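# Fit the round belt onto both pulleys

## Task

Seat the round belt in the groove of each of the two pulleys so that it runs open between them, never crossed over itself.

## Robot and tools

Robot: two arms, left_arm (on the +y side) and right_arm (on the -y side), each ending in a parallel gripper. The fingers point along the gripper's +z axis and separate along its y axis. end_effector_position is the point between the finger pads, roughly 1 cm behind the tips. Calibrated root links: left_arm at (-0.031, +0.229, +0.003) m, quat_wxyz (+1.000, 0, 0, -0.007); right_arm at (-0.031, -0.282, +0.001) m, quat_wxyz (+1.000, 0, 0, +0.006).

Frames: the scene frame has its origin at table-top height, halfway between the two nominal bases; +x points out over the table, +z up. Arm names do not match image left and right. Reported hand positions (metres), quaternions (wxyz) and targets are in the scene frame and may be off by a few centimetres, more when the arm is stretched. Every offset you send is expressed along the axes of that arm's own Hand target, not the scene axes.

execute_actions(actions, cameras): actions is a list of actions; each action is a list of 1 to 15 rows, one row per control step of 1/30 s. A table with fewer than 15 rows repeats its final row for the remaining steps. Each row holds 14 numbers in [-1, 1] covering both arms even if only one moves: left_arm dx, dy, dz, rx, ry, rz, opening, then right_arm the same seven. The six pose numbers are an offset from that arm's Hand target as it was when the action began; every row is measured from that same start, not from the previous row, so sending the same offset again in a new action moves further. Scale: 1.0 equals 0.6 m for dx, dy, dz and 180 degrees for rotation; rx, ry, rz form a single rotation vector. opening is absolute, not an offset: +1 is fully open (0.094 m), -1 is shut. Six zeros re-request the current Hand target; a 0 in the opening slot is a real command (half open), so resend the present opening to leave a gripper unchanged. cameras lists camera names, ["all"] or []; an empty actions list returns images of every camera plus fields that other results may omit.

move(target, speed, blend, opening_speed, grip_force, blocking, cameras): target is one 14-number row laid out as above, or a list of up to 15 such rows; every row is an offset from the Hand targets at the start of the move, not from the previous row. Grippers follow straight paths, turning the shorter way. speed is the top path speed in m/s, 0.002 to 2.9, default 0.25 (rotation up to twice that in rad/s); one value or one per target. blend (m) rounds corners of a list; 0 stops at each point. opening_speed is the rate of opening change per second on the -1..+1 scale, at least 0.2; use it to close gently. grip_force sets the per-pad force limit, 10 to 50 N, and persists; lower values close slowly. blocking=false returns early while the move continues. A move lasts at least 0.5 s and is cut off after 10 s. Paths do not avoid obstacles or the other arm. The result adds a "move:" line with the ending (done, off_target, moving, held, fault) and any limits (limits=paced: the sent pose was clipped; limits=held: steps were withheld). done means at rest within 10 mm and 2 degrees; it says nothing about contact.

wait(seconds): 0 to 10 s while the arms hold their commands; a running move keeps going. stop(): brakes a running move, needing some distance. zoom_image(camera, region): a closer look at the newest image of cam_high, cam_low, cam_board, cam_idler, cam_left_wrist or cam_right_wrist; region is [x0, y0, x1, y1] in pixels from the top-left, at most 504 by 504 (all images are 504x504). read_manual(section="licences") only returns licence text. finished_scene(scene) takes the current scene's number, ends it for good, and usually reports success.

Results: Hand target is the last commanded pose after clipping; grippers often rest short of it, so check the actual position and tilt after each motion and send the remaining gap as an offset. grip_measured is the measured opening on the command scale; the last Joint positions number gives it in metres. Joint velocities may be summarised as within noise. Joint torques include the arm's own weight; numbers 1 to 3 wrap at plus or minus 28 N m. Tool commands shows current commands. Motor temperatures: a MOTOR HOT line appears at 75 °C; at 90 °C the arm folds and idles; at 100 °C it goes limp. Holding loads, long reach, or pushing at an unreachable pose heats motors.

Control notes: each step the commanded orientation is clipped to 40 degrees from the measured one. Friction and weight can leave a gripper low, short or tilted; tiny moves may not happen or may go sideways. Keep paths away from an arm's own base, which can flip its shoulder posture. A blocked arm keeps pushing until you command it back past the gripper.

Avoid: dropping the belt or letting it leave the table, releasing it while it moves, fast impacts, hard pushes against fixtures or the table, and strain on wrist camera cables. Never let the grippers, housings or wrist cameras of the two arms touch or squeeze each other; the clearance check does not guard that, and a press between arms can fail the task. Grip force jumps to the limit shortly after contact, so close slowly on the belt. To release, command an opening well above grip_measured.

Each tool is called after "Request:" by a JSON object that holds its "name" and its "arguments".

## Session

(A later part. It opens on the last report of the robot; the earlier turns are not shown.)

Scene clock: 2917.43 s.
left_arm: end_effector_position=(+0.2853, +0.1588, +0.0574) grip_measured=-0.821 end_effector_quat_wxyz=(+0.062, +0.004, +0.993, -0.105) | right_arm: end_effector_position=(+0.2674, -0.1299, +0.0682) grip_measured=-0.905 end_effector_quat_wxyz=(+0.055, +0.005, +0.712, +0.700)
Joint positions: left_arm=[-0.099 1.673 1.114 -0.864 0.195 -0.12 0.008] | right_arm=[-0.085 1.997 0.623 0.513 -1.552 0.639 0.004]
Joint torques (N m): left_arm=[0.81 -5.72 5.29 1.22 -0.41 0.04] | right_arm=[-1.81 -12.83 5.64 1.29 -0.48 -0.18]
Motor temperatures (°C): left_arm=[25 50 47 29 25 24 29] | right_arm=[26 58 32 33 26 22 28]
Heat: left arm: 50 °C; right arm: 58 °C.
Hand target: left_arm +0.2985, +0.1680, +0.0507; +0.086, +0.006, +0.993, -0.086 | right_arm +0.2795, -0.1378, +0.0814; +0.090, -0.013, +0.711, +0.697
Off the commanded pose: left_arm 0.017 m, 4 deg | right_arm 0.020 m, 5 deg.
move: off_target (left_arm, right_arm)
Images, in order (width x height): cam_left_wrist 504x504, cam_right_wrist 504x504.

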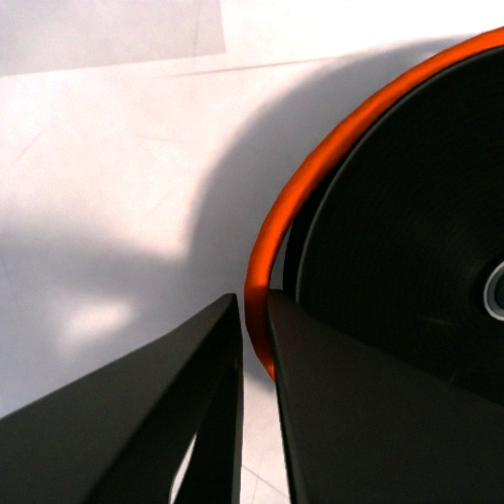

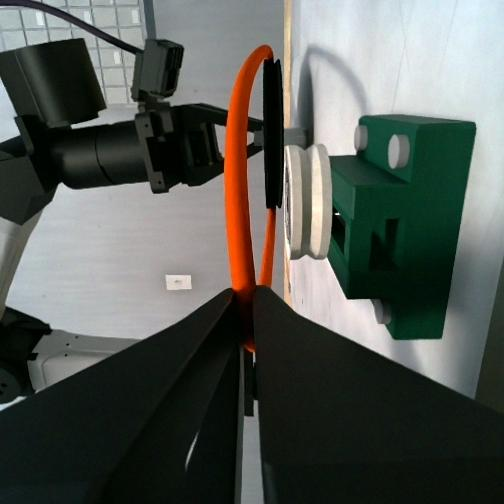

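Request:
{"name": "move", "arguments": {"target": [0,0,-0.13,0,0,0,-0.82,0,0,0,0,0,0,-0.96], "speed": 0.08, "cameras": ["cam_right_wrist","cam_low","cam_idler","cam_board","cam_left_wrist"]}}

Request:
{"name": "zoom_image", "arguments": {"camera": "cam_right_wrist", "region": [180, 0, 320, 280]}}

Request:
{"name": "zoom_image", "arguments": {"camera": "cam_low", "region": [380, 270, 450, 330]}}

Request:
{"name": "zoom_image", "arguments": {"camera": "cam_idler", "region": [304, 100, 504, 300]}}

Scene clock: 2929.93 s.
left_arm: end_effector_position=(+0.2821, +0.1775, +0.1138) grip_measured=-0.821 end_effector_quat_wxyz=(+0.068, +0.002, +0.993, -0.092) | right_arm: end_effector_position=(+0.2683, -0.1317, +0.0682) grip_measured=-0.905 end_effector_quat_wxyz=(+0.057, +0.007, +0.712, +0.700)
Joint positions: left_arm=[-0.054 1.602 1.269 -1.087 0.173 -0.077 0.008] | right_arm=[-0.091 1.997 0.623 0.513 -1.552 0.639 0.004]
Joint torques (N m): left_arm=[0.35 -8.23 8.66 0.53 -0.12 0.03] | right_arm=[-1.46 -13 5.6 1.26 -0.5 -0.21]
Motor temperatures (°C): left_arm=[25 49 46 29 25 24 29] | right_arm=[25 59 32 33 26 22 28]
Heat: left arm: 49 °C; right arm: 59 °C.
Hand target: left_arm +0.2852, +0.1813, +0.1263; +0.085, +0.006, +0.993, -0.086 | right_arm +0.2795, -0.1378, +0.0814; +0.090, -0.013, +0.711, +0.697
Off the commanded pose: left_arm 0.014 m, 2 deg | right_arm 0.018 m, 4 deg.
move: off_target (left_arm, right_arm)
Images, in order (width x height): cam_low 504x504, cam_board 504x504, cam_idler 504x504, cam_left_wrist 504x504, cam_right_wrist 504x504.

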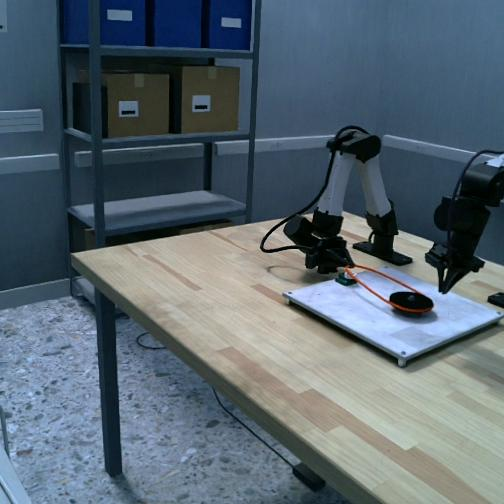

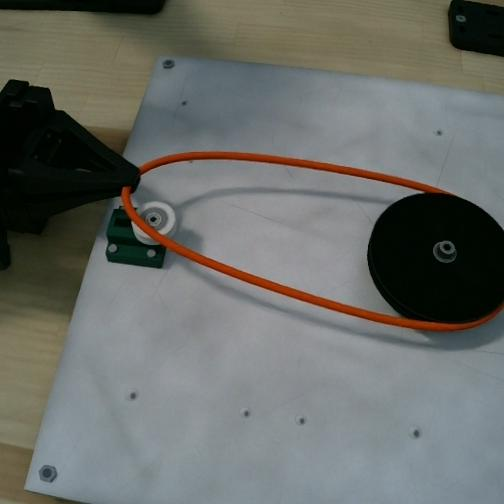

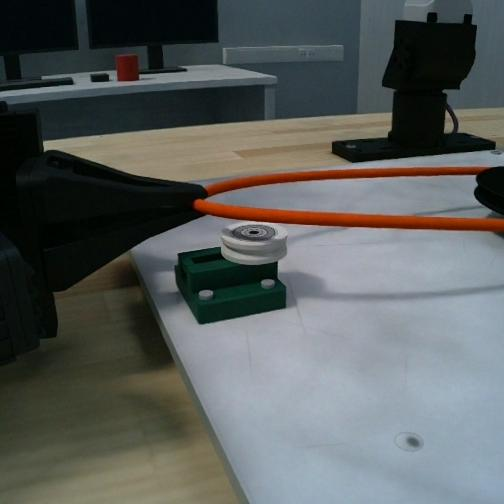

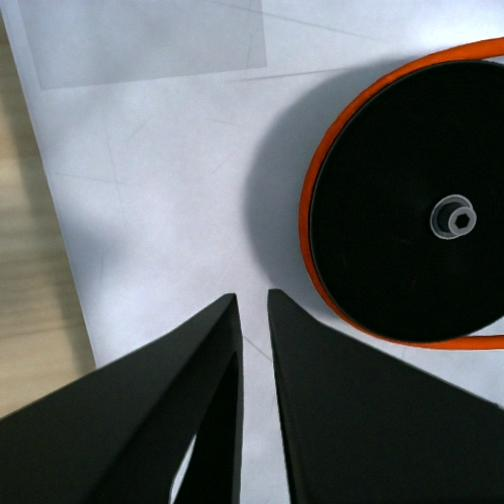

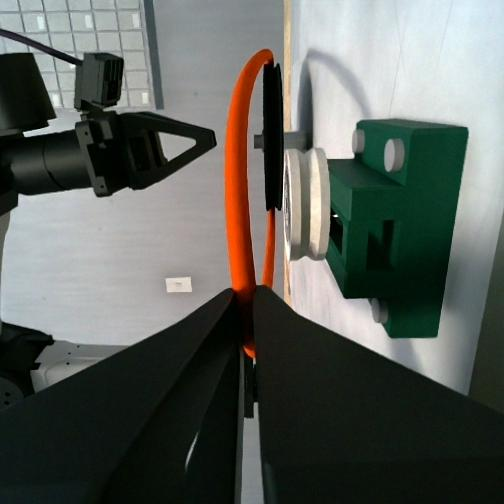

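Scaled by 1.800 from the camera's 504x504 image, which has a finer 720x720 frame.

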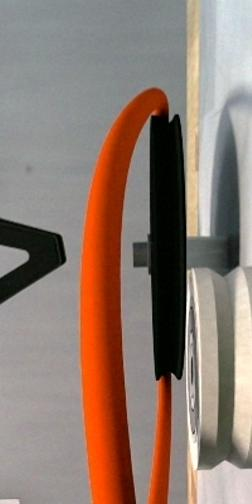

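Scaled by 7.200 from the camera's 504x504 image, which has a finer 720x720 frame.

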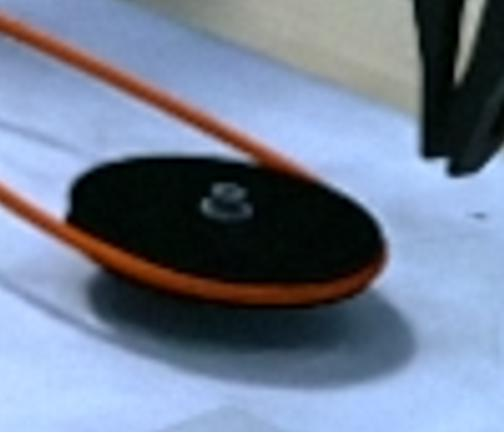

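Scaled by 2.520 from the camera's 504x504 image, which has a finer 720x720 frame.

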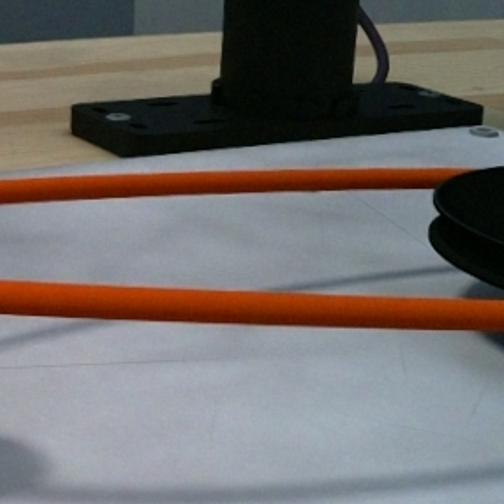

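Request:
{"name": "move", "arguments": {"target": [0,0.02,0,0,0,0,-0.82,-0.021,-0.003,-0.018,0,0,0,-0.96], "speed": 0.04, "cameras": ["cam_right_wrist","cam_idler","cam_board"]}}

Request:
{"name": "zoom_image", "arguments": {"camera": "cam_idler", "region": [150, 150, 350, 350]}}

Scene clock: 2944.30 s.
left_arm: end_effector_position=(+0.2840, +0.1909, +0.1138) grip_measured=-0.821 end_effector_quat_wxyz=(+0.072, +0.001, +0.993, -0.089) | right_arm: end_effector_position=(+0.2789, -0.1380, +0.0722) grip_measured=-0.905 end_effector_quat_wxyz=(+0.070, +0.007, +0.712, +0.699)
Joint positions: left_arm=[-0.011 1.602 1.269 -1.087 0.173 -0.036 0.008] | right_arm=[-0.109 1.997 0.655 0.491 -1.552 0.631 0.004]
Joint torques (N m): left_arm=[0.25 -8.09 8.12 0.53 -0.03 0.02] | right_arm=[-2.54 -11.58 5.96 1.15 -0.46 -0.16]
Motor temperatures (°C): left_arm=[25 51 45 28 25 24 29] | right_arm=[25 60 32 33 26 22 28]
Heat: left arm: 51 °C; right arm: 60 °C.
Hand target: left_arm +0.2855, +0.1932, +0.1242; +0.085, +0.006, +0.993, -0.086 | right_arm +0.2910, -0.1500, +0.0816; +0.090, -0.013, +0.711, +0.697
Off the commanded pose: left_arm 0.011 m, 2 deg | right_arm 0.019 m, 3 deg.
joint sent to its limit (right arm) — joint 5 (wrist yaw), lower limit. The joint targets still meet the commanded pose.
move: off_target (left_arm, right_arm)
Images, in order (width x height): cam_board 504x504, cam_idler 504x504, cam_right_wrist 504x504.

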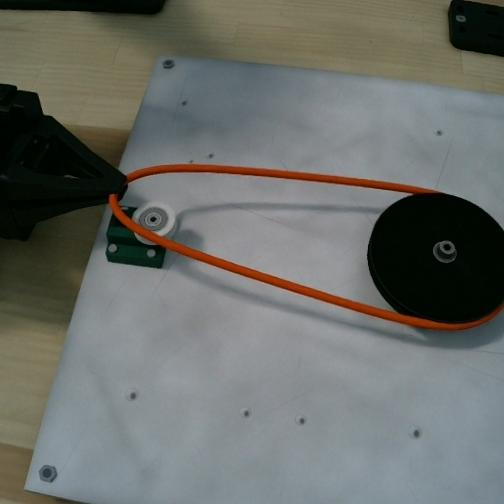

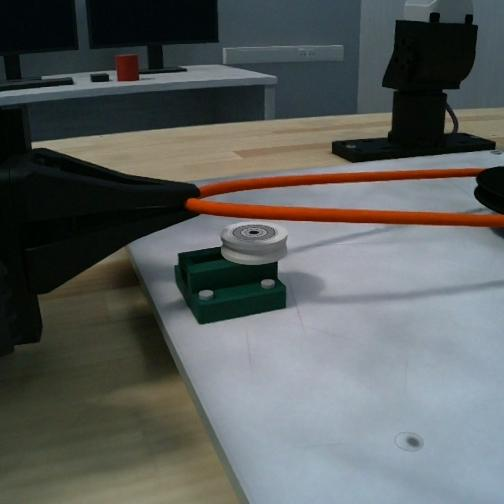

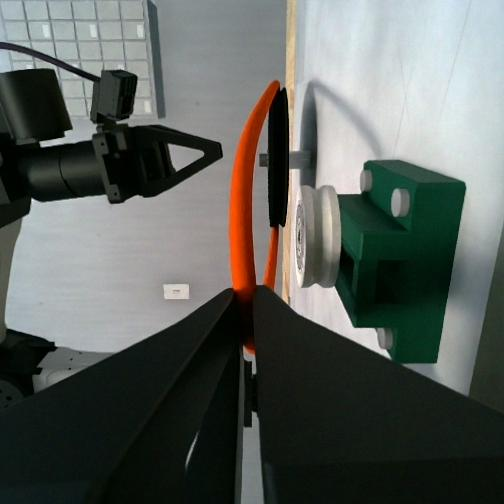

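Scaled by 2.520 from the camera's 504x504 image, which has a finer 720x720 frame.

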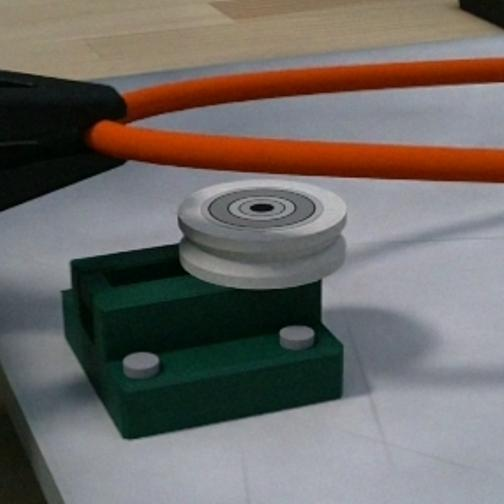

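Request:
{"name": "move", "arguments": {"target": [[0,0,0,0,0,0,-0.82,0,0,-0.018,0,0,0,-0.96],[0,0,0,0,0,0,-0.82,0.003,-0.036,-0.018,0,0,0,-0.96]], "speed": 0.04, "cameras": ["cam_right_wrist","cam_idler","cam_board"]}}

Request:
{"name": "zoom_image", "arguments": {"camera": "cam_idler", "region": [150, 150, 350, 350]}}

Request:
{"name": "zoom_image", "arguments": {"camera": "cam_board", "region": [80, 140, 220, 280]}}

Scene clock: 2955.60 s.
left_arm: end_effector_position=(+0.2840, +0.1909, +0.1138) grip_measured=-0.821 end_effector_quat_wxyz=(+0.072, +0.002, +0.993, -0.089) | right_arm: end_effector_position=(+0.2771, -0.1424, +0.0573) grip_measured=-0.905 end_effector_quat_wxyz=(+0.083, +0.004, +0.712, +0.697)
Joint positions: left_arm=[-0.011 1.602 1.269 -1.087 0.173 -0.036 0.008] | right_arm=[-0.125 2.045 0.661 0.435 -1.552 0.51 0.004]
Joint torques (N m): left_arm=[0.25 -8.12 8.06 0.53 -0.04 0.03] | right_arm=[-4.34 -9.61 5.42 1.1 -0.55 -0.24]
Motor temperatures (°C): left_arm=[25 52 45 27 25 24 28] | right_arm=[25 58 32 33 26 22 28]
Heat: left arm: 52 °C; right arm: 58 °C.
Hand target: left_arm +0.2855, +0.1932, +0.1242; +0.085, +0.006, +0.993, -0.086 | right_arm +0.2912, -0.1611, +0.0601; +0.090, -0.013, +0.711, +0.697
Off the commanded pose: left_arm 0.011 m, 2 deg | right_arm 0.024 m, 2 deg.
joint sent to its limit (right arm) — joint 5 (wrist yaw), lower limit. The joint targets are off in orientation, not in position.
move: off_target (left_arm, right_arm)
Images, in order (width x height): cam_board 504x504, cam_idler 504x504, cam_right_wrist 504x504.

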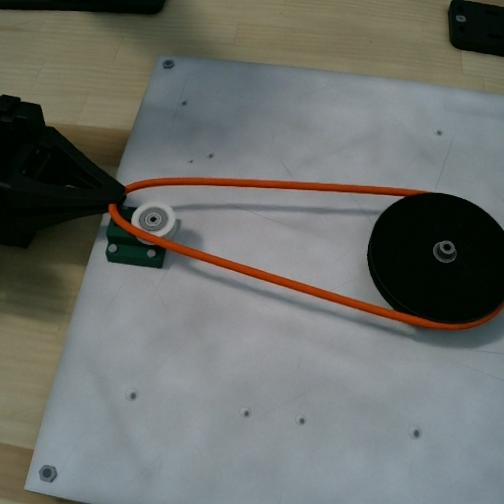

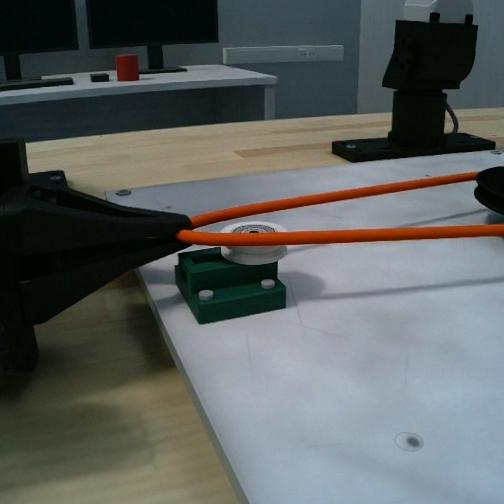

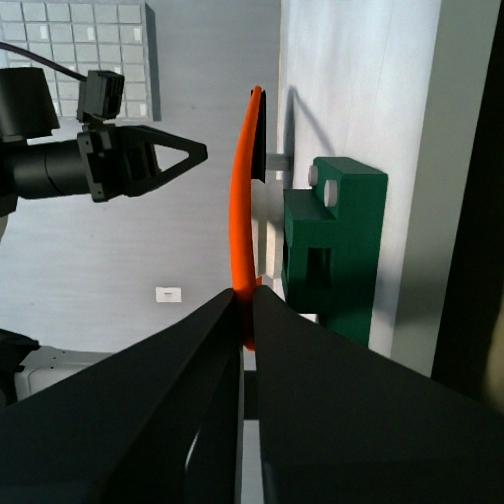

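Scaled by 2.520 from the camera's 504x504 image, which has a finer 720x720 frame.

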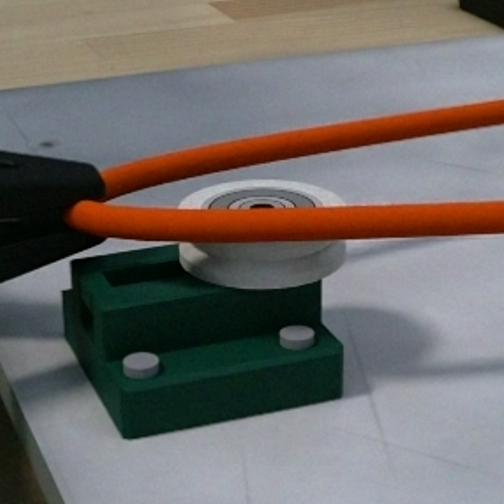

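Scaled by 3.600 from the camera's 504x504 image, which has a finer 720x720 frame.

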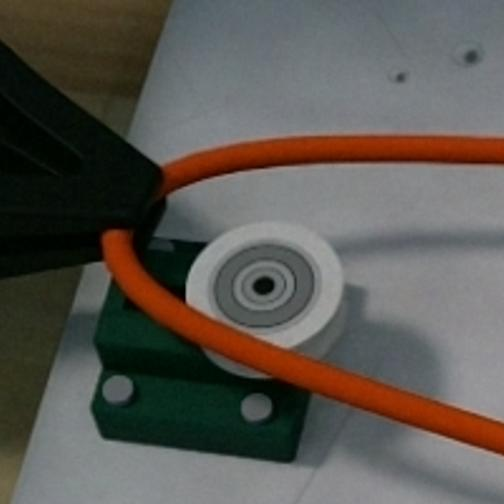

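Request:
{"name": "move", "arguments": {"target": [[0,0,0,0,0,0,-0.82,-0.025,0.01,0,0,0,0,-0.96],[0,0,0,0,0,0,-0.82,-0.025,-0.013,0,0,0,0,-0.96]], "speed": 0.04, "cameras": ["cam_right_wrist","cam_idler","cam_board"]}}

Request:
{"name": "zoom_image", "arguments": {"camera": "cam_idler", "region": [150, 150, 350, 350]}}

Request:
{"name": "zoom_image", "arguments": {"camera": "cam_board", "region": [80, 140, 220, 280]}}

Scene clock: 2966.10 s.
left_arm: end_effector_position=(+0.2840, +0.1909, +0.1138) grip_measured=-0.821 end_effector_quat_wxyz=(+0.072, +0.002, +0.993, -0.089) | right_arm: end_effector_position=(+0.2933, -0.1442, +0.0558) grip_measured=-0.906 end_effector_quat_wxyz=(+0.084, +0.001, +0.712, +0.698)
Joint positions: left_arm=[-0.011 1.602 1.269 -1.087 0.173 -0.036 0.008] | right_arm=[-0.125 2.085 0.751 0.327 -1.556 0.445 0.004]
Joint torques (N m): left_arm=[0.21 -8.14 8.12 0.53 -0.05 0.01] | right_arm=[-4.26 -8.94 5.78 1 -0.54 -0.26]
Motor temperatures (°C): left_arm=[25 53 45 27 25 24 28] | right_arm=[26 55 32 33 26 22 28]
Heat: left arm: 53 °C; right arm: 55 °C.
Hand target: left_arm +0.2855, +0.1932, +0.1242; +0.085, +0.006, +0.993, -0.086 | right_arm +0.3071, -0.1629, +0.0546; +0.090, -0.013, +0.711, +0.697
Off the commanded pose: left_arm 0.011 m, 2 deg | right_arm 0.023 m, 2 deg.
joint read past its limit (right arm) — joint 5 (wrist yaw), lower limit.
joint sent to its limit (right arm) — joint 5 (wrist yaw), lower limit. The joint targets are off in orientation, not in position.
move: off_target (left_arm, right_arm)
Images, in order (width x height): cam_board 504x504, cam_idler 504x504, cam_right_wrist 504x504.

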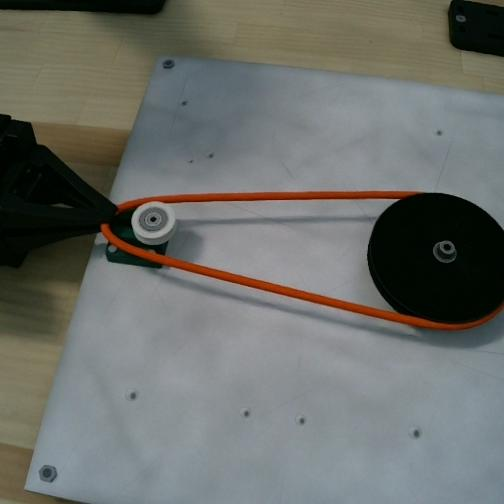

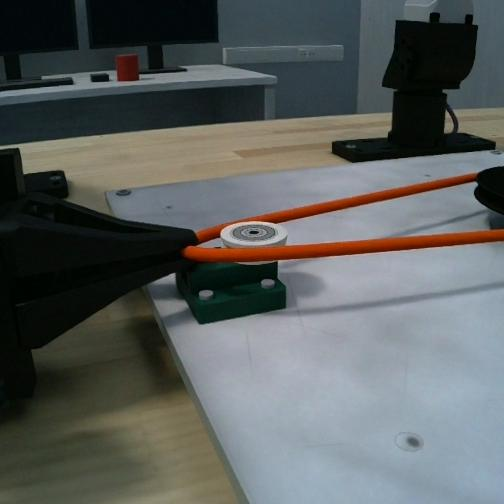

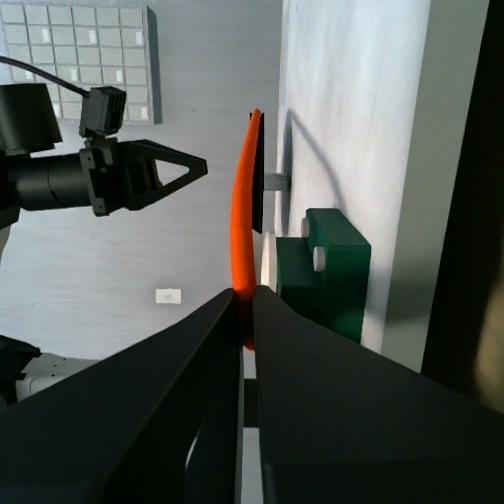

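Scaled by 2.520 from the camera's 504x504 image, which has a finer 720x720 frame.

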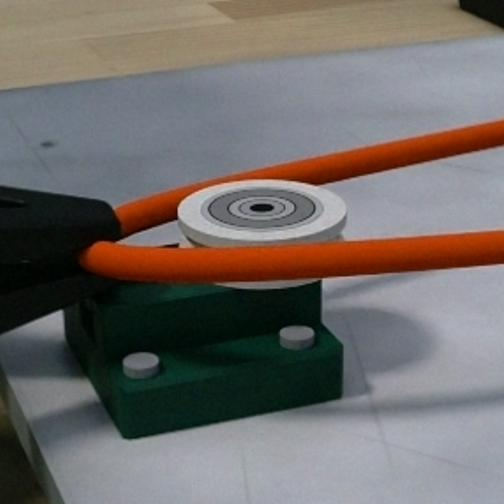

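Scaled by 3.600 from the camera's 504x504 image, which has a finer 720x720 frame.

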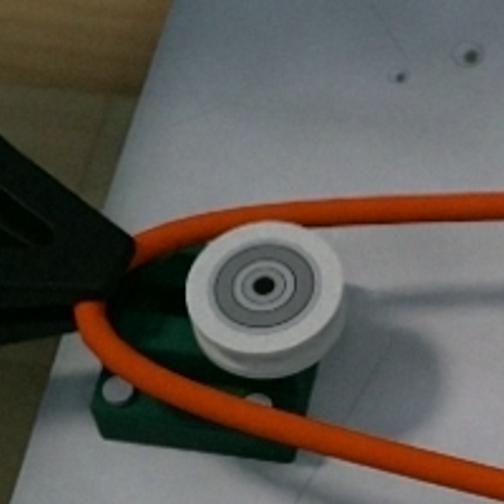

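Request:
{"name": "move", "arguments": {"target": [[0,0,0,0,0,0,-0.82,0.012,-0.015,0,0,0,0,-0.96],[0,0,0,0,0,0,-0.82,0.013,-0.015,0.022,0,0,0,-0.96]], "speed": 0.04, "cameras": ["cam_right_wrist","cam_idler","cam_board"]}}

Request:
{"name": "zoom_image", "arguments": {"camera": "cam_idler", "region": [150, 150, 350, 350]}}

Request:
{"name": "zoom_image", "arguments": {"camera": "cam_board", "region": [80, 140, 220, 280]}}

Scene clock: 2976.17 s.
left_arm: end_effector_position=(+0.2840, +0.1909, +0.1138) grip_measured=-0.821 end_effector_quat_wxyz=(+0.072, +0.002, +0.993, -0.089) | right_arm: end_effector_position=(+0.2972, -0.1411, +0.0561) grip_measured=-0.907 end_effector_quat_wxyz=(+0.096, -0.018, +0.711, +0.696)
Joint positions: left_arm=[-0.011 1.602 1.269 -1.087 0.173 -0.036 0.008] | right_arm=[-0.114 2.095 0.772 0.327 -1.556 0.412 0.004]
Joint torques (N m): left_arm=[0.21 -8.12 8.14 0.51 -0.04 0.03] | right_arm=[-1.87 -6.32 4.98 1.01 -0.49 -0.25]
Heat: left arm: 53 °C; right arm: 53 °C.
Hand target: left_arm +0.2855, +0.1932, +0.1242; +0.085, +0.006, +0.993, -0.086 | right_arm +0.3021, -0.1492, +0.0443; +0.090, -0.013, +0.711, +0.697
Off the commanded pose: left_arm 0.011 m, 2 deg | right_arm 0.015 m, 1 deg.
joint read past its limit (right arm) — joint 5 (wrist yaw), lower limit.
joint sent to its limit (right arm) — joint 5 (wrist yaw), lower limit. The joint targets still meet the commanded pose.
move: off_target (left_arm, right_arm)
Images, in order (width x height): cam_board 504x504, cam_idler 504x504, cam_right_wrist 504x504.

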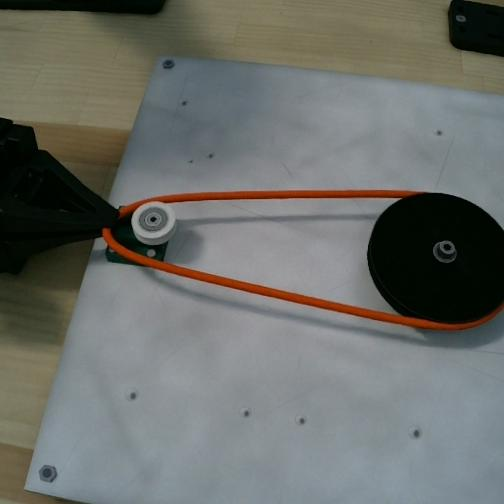

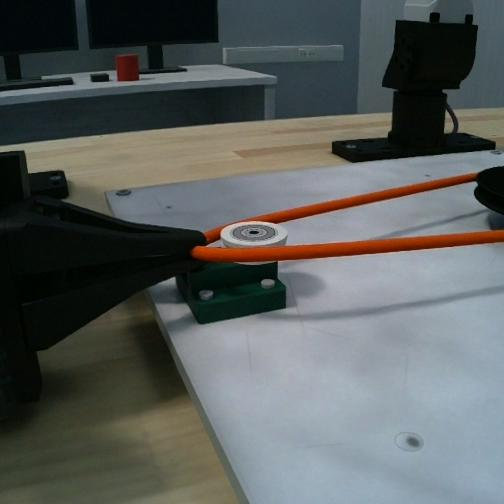

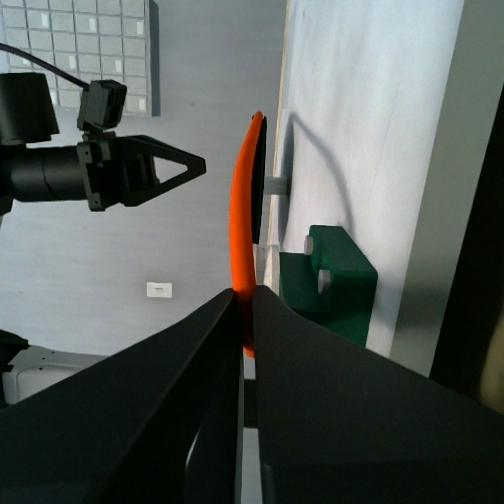

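Scaled by 2.520 from the camera's 504x504 image, which has a finer 720x720 frame.

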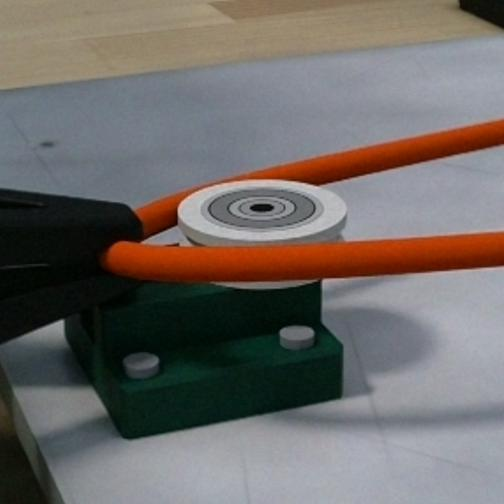

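Scaled by 3.600 from the camera's 504x504 image, which has a finer 720x720 frame.

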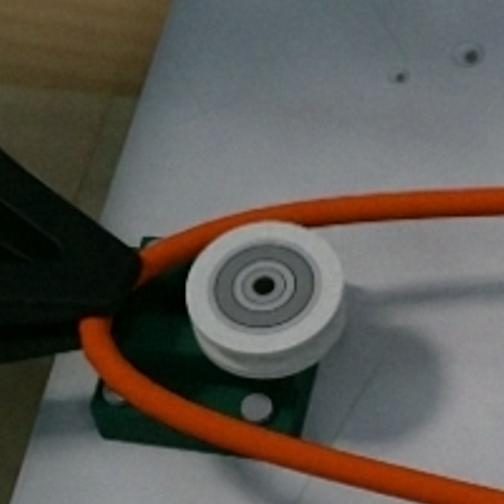

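Request:
{"name": "move", "arguments": {"target": [0,0,0,0,0,0,-0.82,0.022,0.008,0.008,0,0,0,-0.96], "speed": 0.04, "cameras": ["cam_right_wrist","cam_idler","cam_board"]}}

Request:
{"name": "zoom_image", "arguments": {"camera": "cam_idler", "region": [150, 150, 350, 350]}}

Request:
{"name": "zoom_image", "arguments": {"camera": "cam_board", "region": [80, 140, 220, 280]}}

Scene clock: 2987.57 s.
left_arm: end_effector_position=(+0.2840, +0.1909, +0.1138) grip_measured=-0.821 end_effector_quat_wxyz=(+0.072, +0.002, +0.993, -0.089) | right_arm: end_effector_position=(+0.2960, -0.1400, +0.0566) grip_measured=-0.907 end_effector_quat_wxyz=(+0.107, -0.032, +0.711, +0.695)
Joint positions: left_arm=[-0.011 1.602 1.269 -1.087 0.173 -0.036 0.008] | right_arm=[-0.111 2.093 0.758 0.374 -1.556 0.412 0.004]
Joint torques (N m): left_arm=[0.14 -8.1 8.06 0.53 -0.03 0.01] | right_arm=[-0.59 -9.37 1.4 0.88 -0.49 -0.17]
Motor temperatures (°C): left_arm=[25 54 45 27 25 24 28] | right_arm=[26 50 32 32 26 22 28]
Heat: left arm: 54 °C; right arm: 50 °C.
Hand target: left_arm +0.2855, +0.1932, +0.1242; +0.085, +0.006, +0.993, -0.086 | right_arm +0.2890, -0.1429, +0.0471; +0.090, -0.013, +0.711, +0.697
Off the commanded pose: left_arm 0.011 m, 2 deg | right_arm 0.012 m, 3 deg.
joint read past its limit (right arm) — joint 5 (wrist yaw), lower limit.
joint sent to its limit (right arm) — joint 5 (wrist yaw), lower limit. The joint targets still meet the commanded pose.
move: off_target (left_arm, right_arm)
Images, in order (width x height): cam_board 504x504, cam_idler 504x504, cam_right_wrist 504x504.

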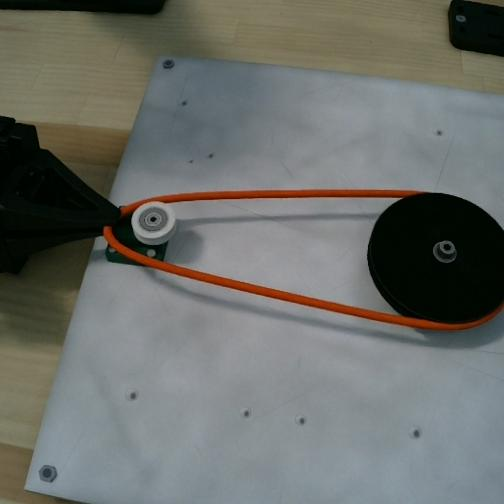

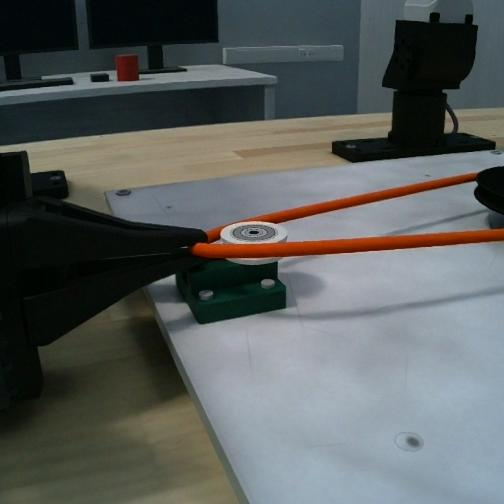

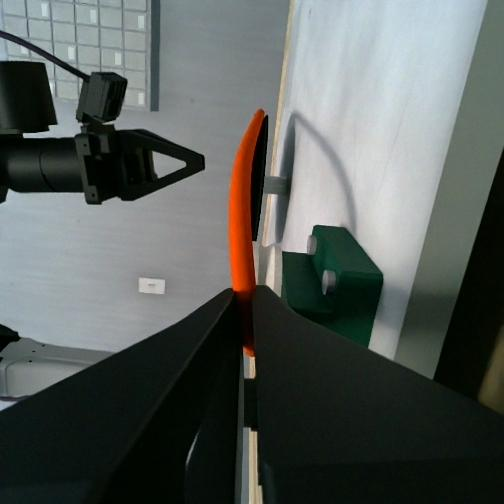

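Scaled by 2.520 from the camera's 504x504 image, which has a finer 720x720 frame.

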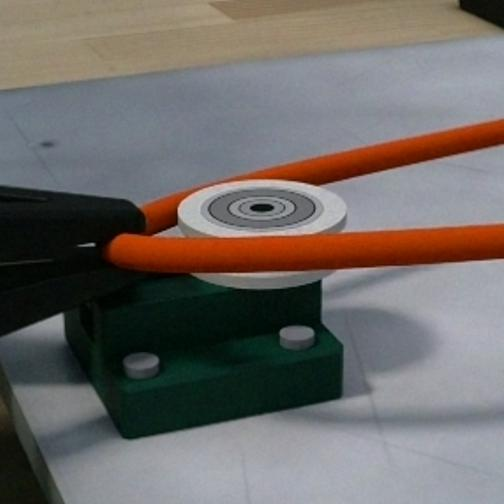

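Scaled by 3.600 from the camera's 504x504 image, which has a finer 720x720 frame.

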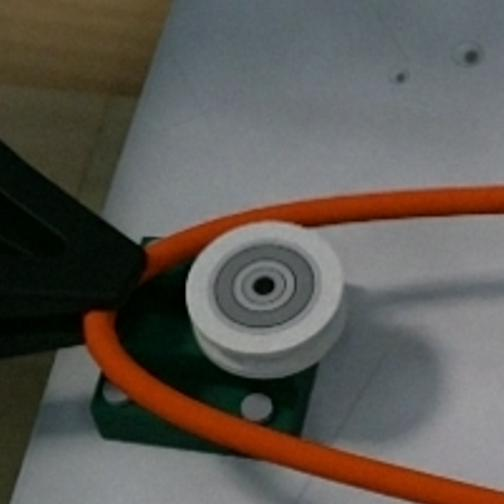

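Request:
{"name": "move", "arguments": {"target": [0,0,0,0,0,0,-0.82,0.02,0.006,0.008,0,0,0,-0.96], "speed": 0.04, "cameras": ["cam_right_wrist","cam_idler","cam_board"]}}

Request:
{"name": "zoom_image", "arguments": {"camera": "cam_idler", "region": [150, 150, 350, 350]}}

Request:
{"name": "zoom_image", "arguments": {"camera": "cam_board", "region": [80, 140, 220, 280]}}

Scene clock: 2996.47 s.
left_arm: end_effector_position=(+0.2840, +0.1909, +0.1138) grip_measured=-0.821 end_effector_quat_wxyz=(+0.072, +0.002, +0.993, -0.089) | right_arm: end_effector_position=(+0.2829, -0.1360, +0.0563) grip_measured=-0.907 end_effector_quat_wxyz=(+0.102, -0.033, +0.711, +0.695)
Joint positions: left_arm=[-0.011 1.602 1.269 -1.087 0.173 -0.036 0.008] | right_arm=[-0.102 2.074 0.694 0.467 -1.556 0.465 0.004]
Joint torques (N m): left_arm=[0.18 -8.05 8.09 0.52 -0.04 0.02] | right_arm=[-0.01 -9.1 1.62 0.98 -0.47 -0.06]
Heat: left arm: 54 °C; right arm: 51 °C.
Hand target: left_arm +0.2855, +0.1932, +0.1242; +0.085, +0.006, +0.993, -0.086 | right_arm +0.2772, -0.1368, +0.0488; +0.090, -0.013, +0.711, +0.697
Off the commanded pose: left_arm 0.011 m, 2 deg | right_arm 0.009 m, 3 deg.
joint read past its limit (right arm) — joint 5 (wrist yaw), lower limit.
move: off_target (left_arm, right_arm)
Images, in order (width x height): cam_board 504x504, cam_idler 504x504, cam_right_wrist 504x504.

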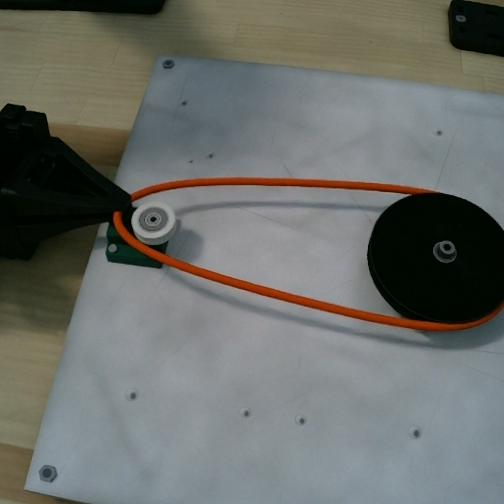

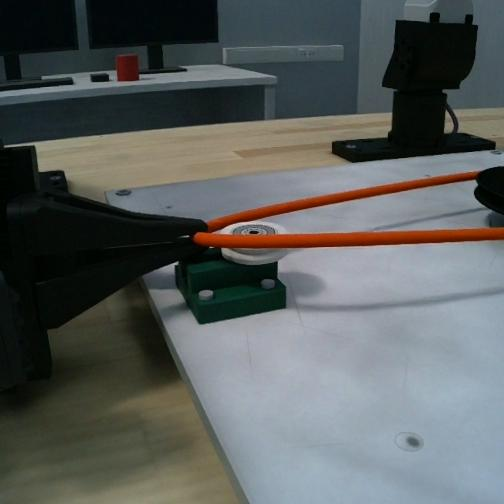

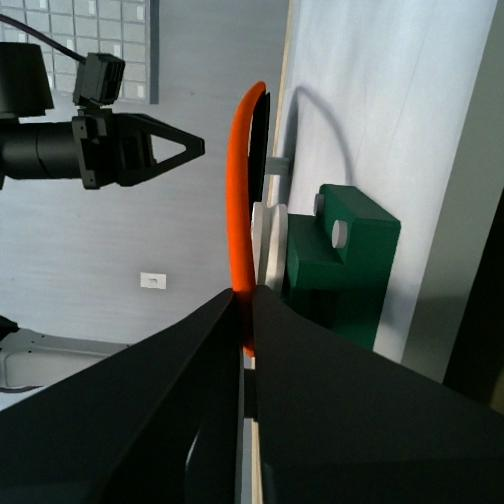

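Scaled by 2.520 from the camera's 504x504 image, which has a finer 720x720 frame.

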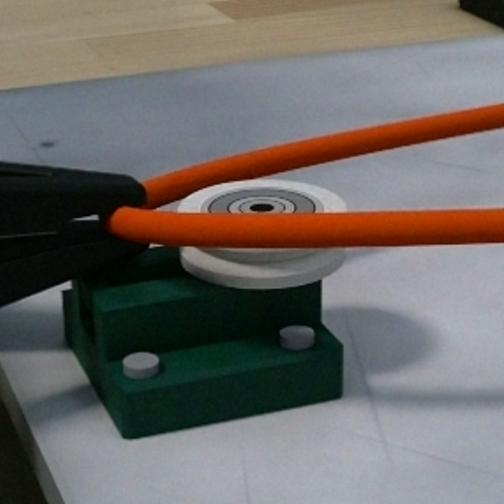

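Scaled by 3.600 from the camera's 504x504 image, which has a finer 720x720 frame.

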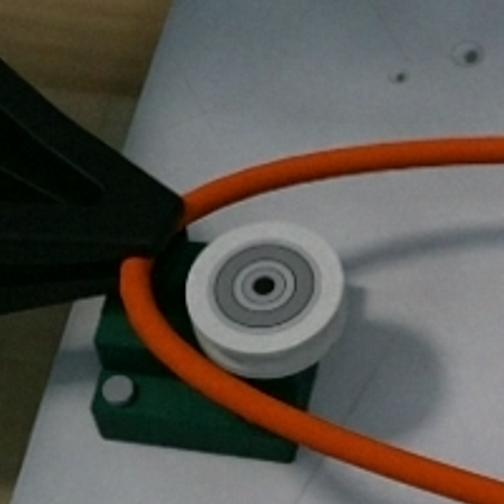

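Request:
{"name": "move", "arguments": {"target": [0,0,0,0,0,0,-0.82,0.0,-0.022,-0.006,0.03,0,0,-0.96], "speed": 0.04, "cameras": ["cam_right_wrist","cam_idler"]}}

Request:
{"name": "zoom_image", "arguments": {"camera": "cam_idler", "region": [150, 150, 350, 350]}}

Scene clock: 3012.57 s.
left_arm: end_effector_position=(+0.2840, +0.1909, +0.1138) grip_measured=-0.821 end_effector_quat_wxyz=(+0.072, +0.002, +0.993, -0.089) | right_arm: end_effector_position=(+0.2765, -0.1355, +0.0542) grip_measured=-0.907 end_effector_quat_wxyz=(+0.106, -0.035, +0.712, +0.694)
Joint positions: left_arm=[-0.011 1.602 1.269 -1.087 0.173 -0.036 0.008] | right_arm=[-0.102 2.068 0.661 0.504 -1.552 0.466 0.004]
Joint torques (N m): left_arm=[0.21 -8.12 8.12 0.52 -0.03 0.01] | right_arm=[-1.09 -9.05 1.35 0.81 0.29 -0.13]
Heat: left arm: 54 °C; right arm: 49 °C.
Hand target: left_arm +0.2855, +0.1932, +0.1242; +0.085, +0.006, +0.993, -0.086 | right_arm +0.2787, -0.1407, +0.0359; +0.091, -0.009, +0.743, +0.663
Off the commanded pose: left_arm 0.011 m, 2 deg | right_arm 0.019 m, 6 deg.
move: off_target (left_arm, right_arm)
Images, in order (width x height): cam_idler 504x504, cam_right_wrist 504x504.

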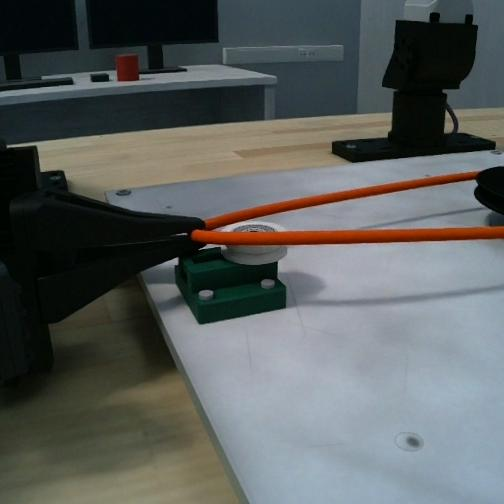

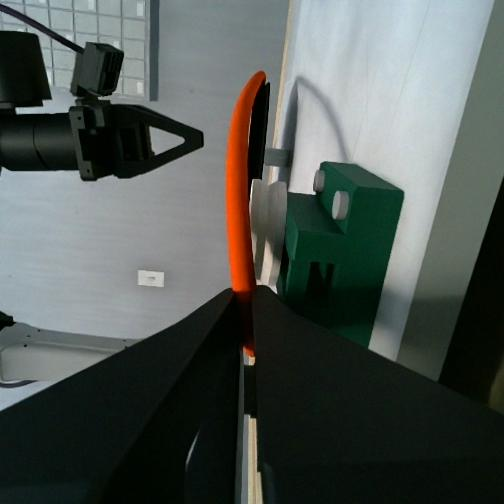

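Scaled by 2.520 from the camera's 504x504 image, which has a finer 720x720 frame.

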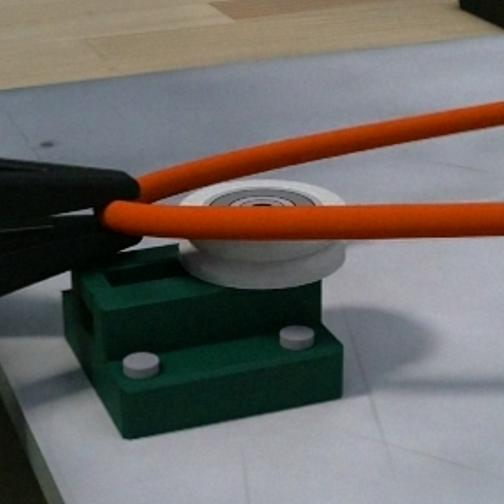

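Request:
{"name": "move", "arguments": {"target": [[0,0,0,0,0,0,-0.82,0.0,0.015,-0.012,-0.02,0,0,-0.96],[0,0,0,0,0,0,-0.82,-0.028,0.015,-0.012,-0.02,0,0,-0.96],[0,0,0,0,0,0,-0.82,-0.028,0.0,-0.01,-0.02,0,0,-0.96]], "speed": 0.04, "cameras": ["cam_right_wrist","cam_idler","cam_board"]}}

Request:
{"name": "zoom_image", "arguments": {"camera": "cam_idler", "region": [150, 150, 350, 350]}}

Request:
{"name": "zoom_image", "arguments": {"camera": "cam_board", "region": [80, 140, 220, 280]}}

Scene clock: 3025.10 s.
left_arm: end_effector_position=(+0.2840, +0.1909, +0.1138) grip_measured=-0.821 end_effector_quat_wxyz=(+0.072, +0.002, +0.993, -0.089) | right_arm: end_effector_position=(+0.2883, -0.1384, +0.0563) grip_measured=-0.908 end_effector_quat_wxyz=(+0.100, -0.025, +0.711, +0.696)
Joint positions: left_arm=[-0.011 1.602 1.269 -1.087 0.173 -0.036 0.008] | right_arm=[-0.108 2.085 0.705 0.497 -1.555 0.51 0.004]
Joint torques (N m): left_arm=[0.16 -8.05 8.09 0.54 -0.04 0.04] | right_arm=[-2.3 -4.42 4.77 1.05 -0.33 -0.32]
Heat: left arm: 54 °C; right arm: 49 °C.
Hand target: left_arm +0.2855, +0.1932, +0.1242; +0.085, +0.006, +0.993, -0.086 | right_arm +0.2945, -0.1485, +0.0390; +0.090, -0.012, +0.722, +0.686
Off the commanded pose: left_arm 0.011 m, 2 deg | right_arm 0.021 m, 3 deg.
joint read past its limit (right arm) — joint 5 (wrist yaw), lower limit.
move: off_target (left_arm, right_arm)
Images, in order (width x height): cam_board 504x504, cam_idler 504x504, cam_right_wrist 504x504.

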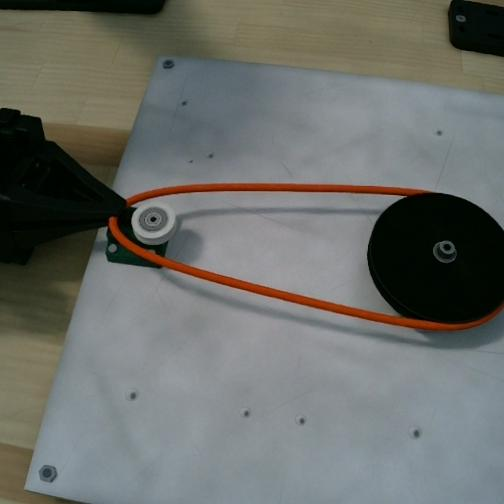

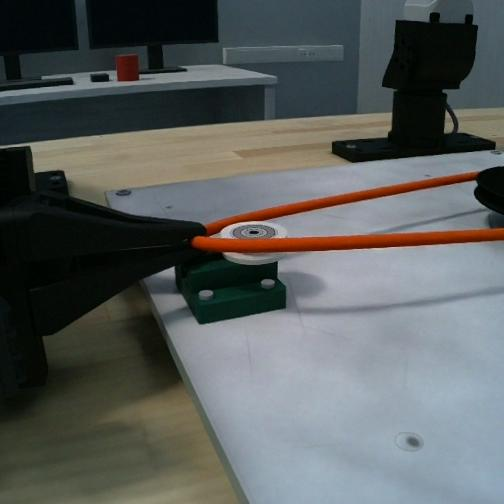

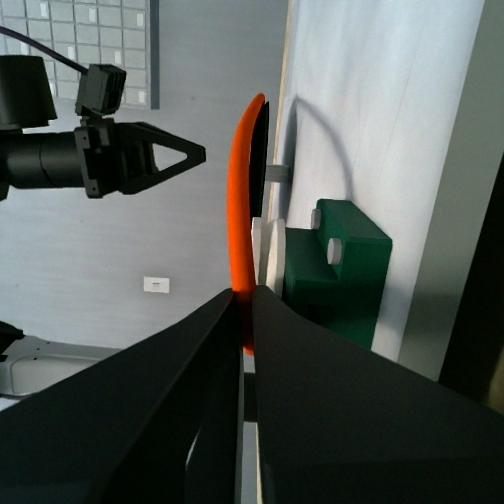

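Scaled by 2.520 from the camera's 504x504 image, which has a finer 720x720 frame.

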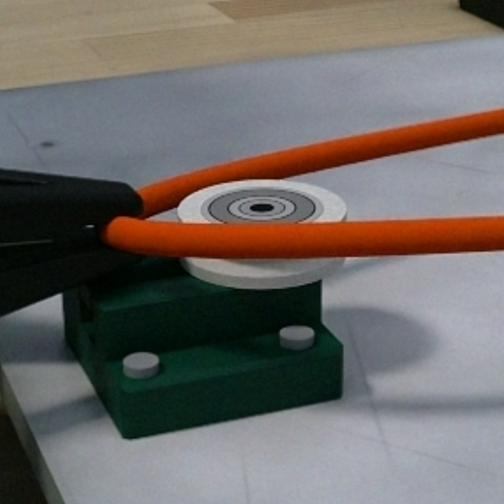

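Scaled by 3.600 from the camera's 504x504 image, which has a finer 720x720 frame.

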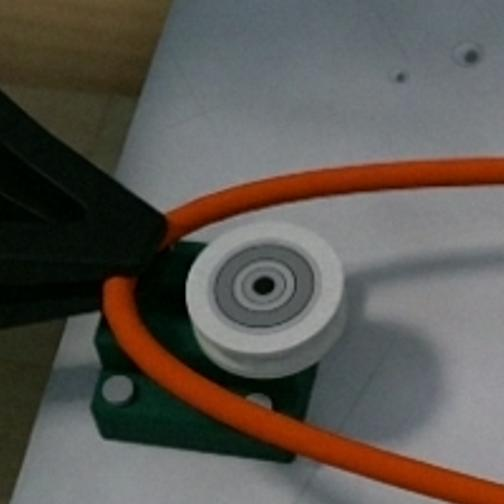

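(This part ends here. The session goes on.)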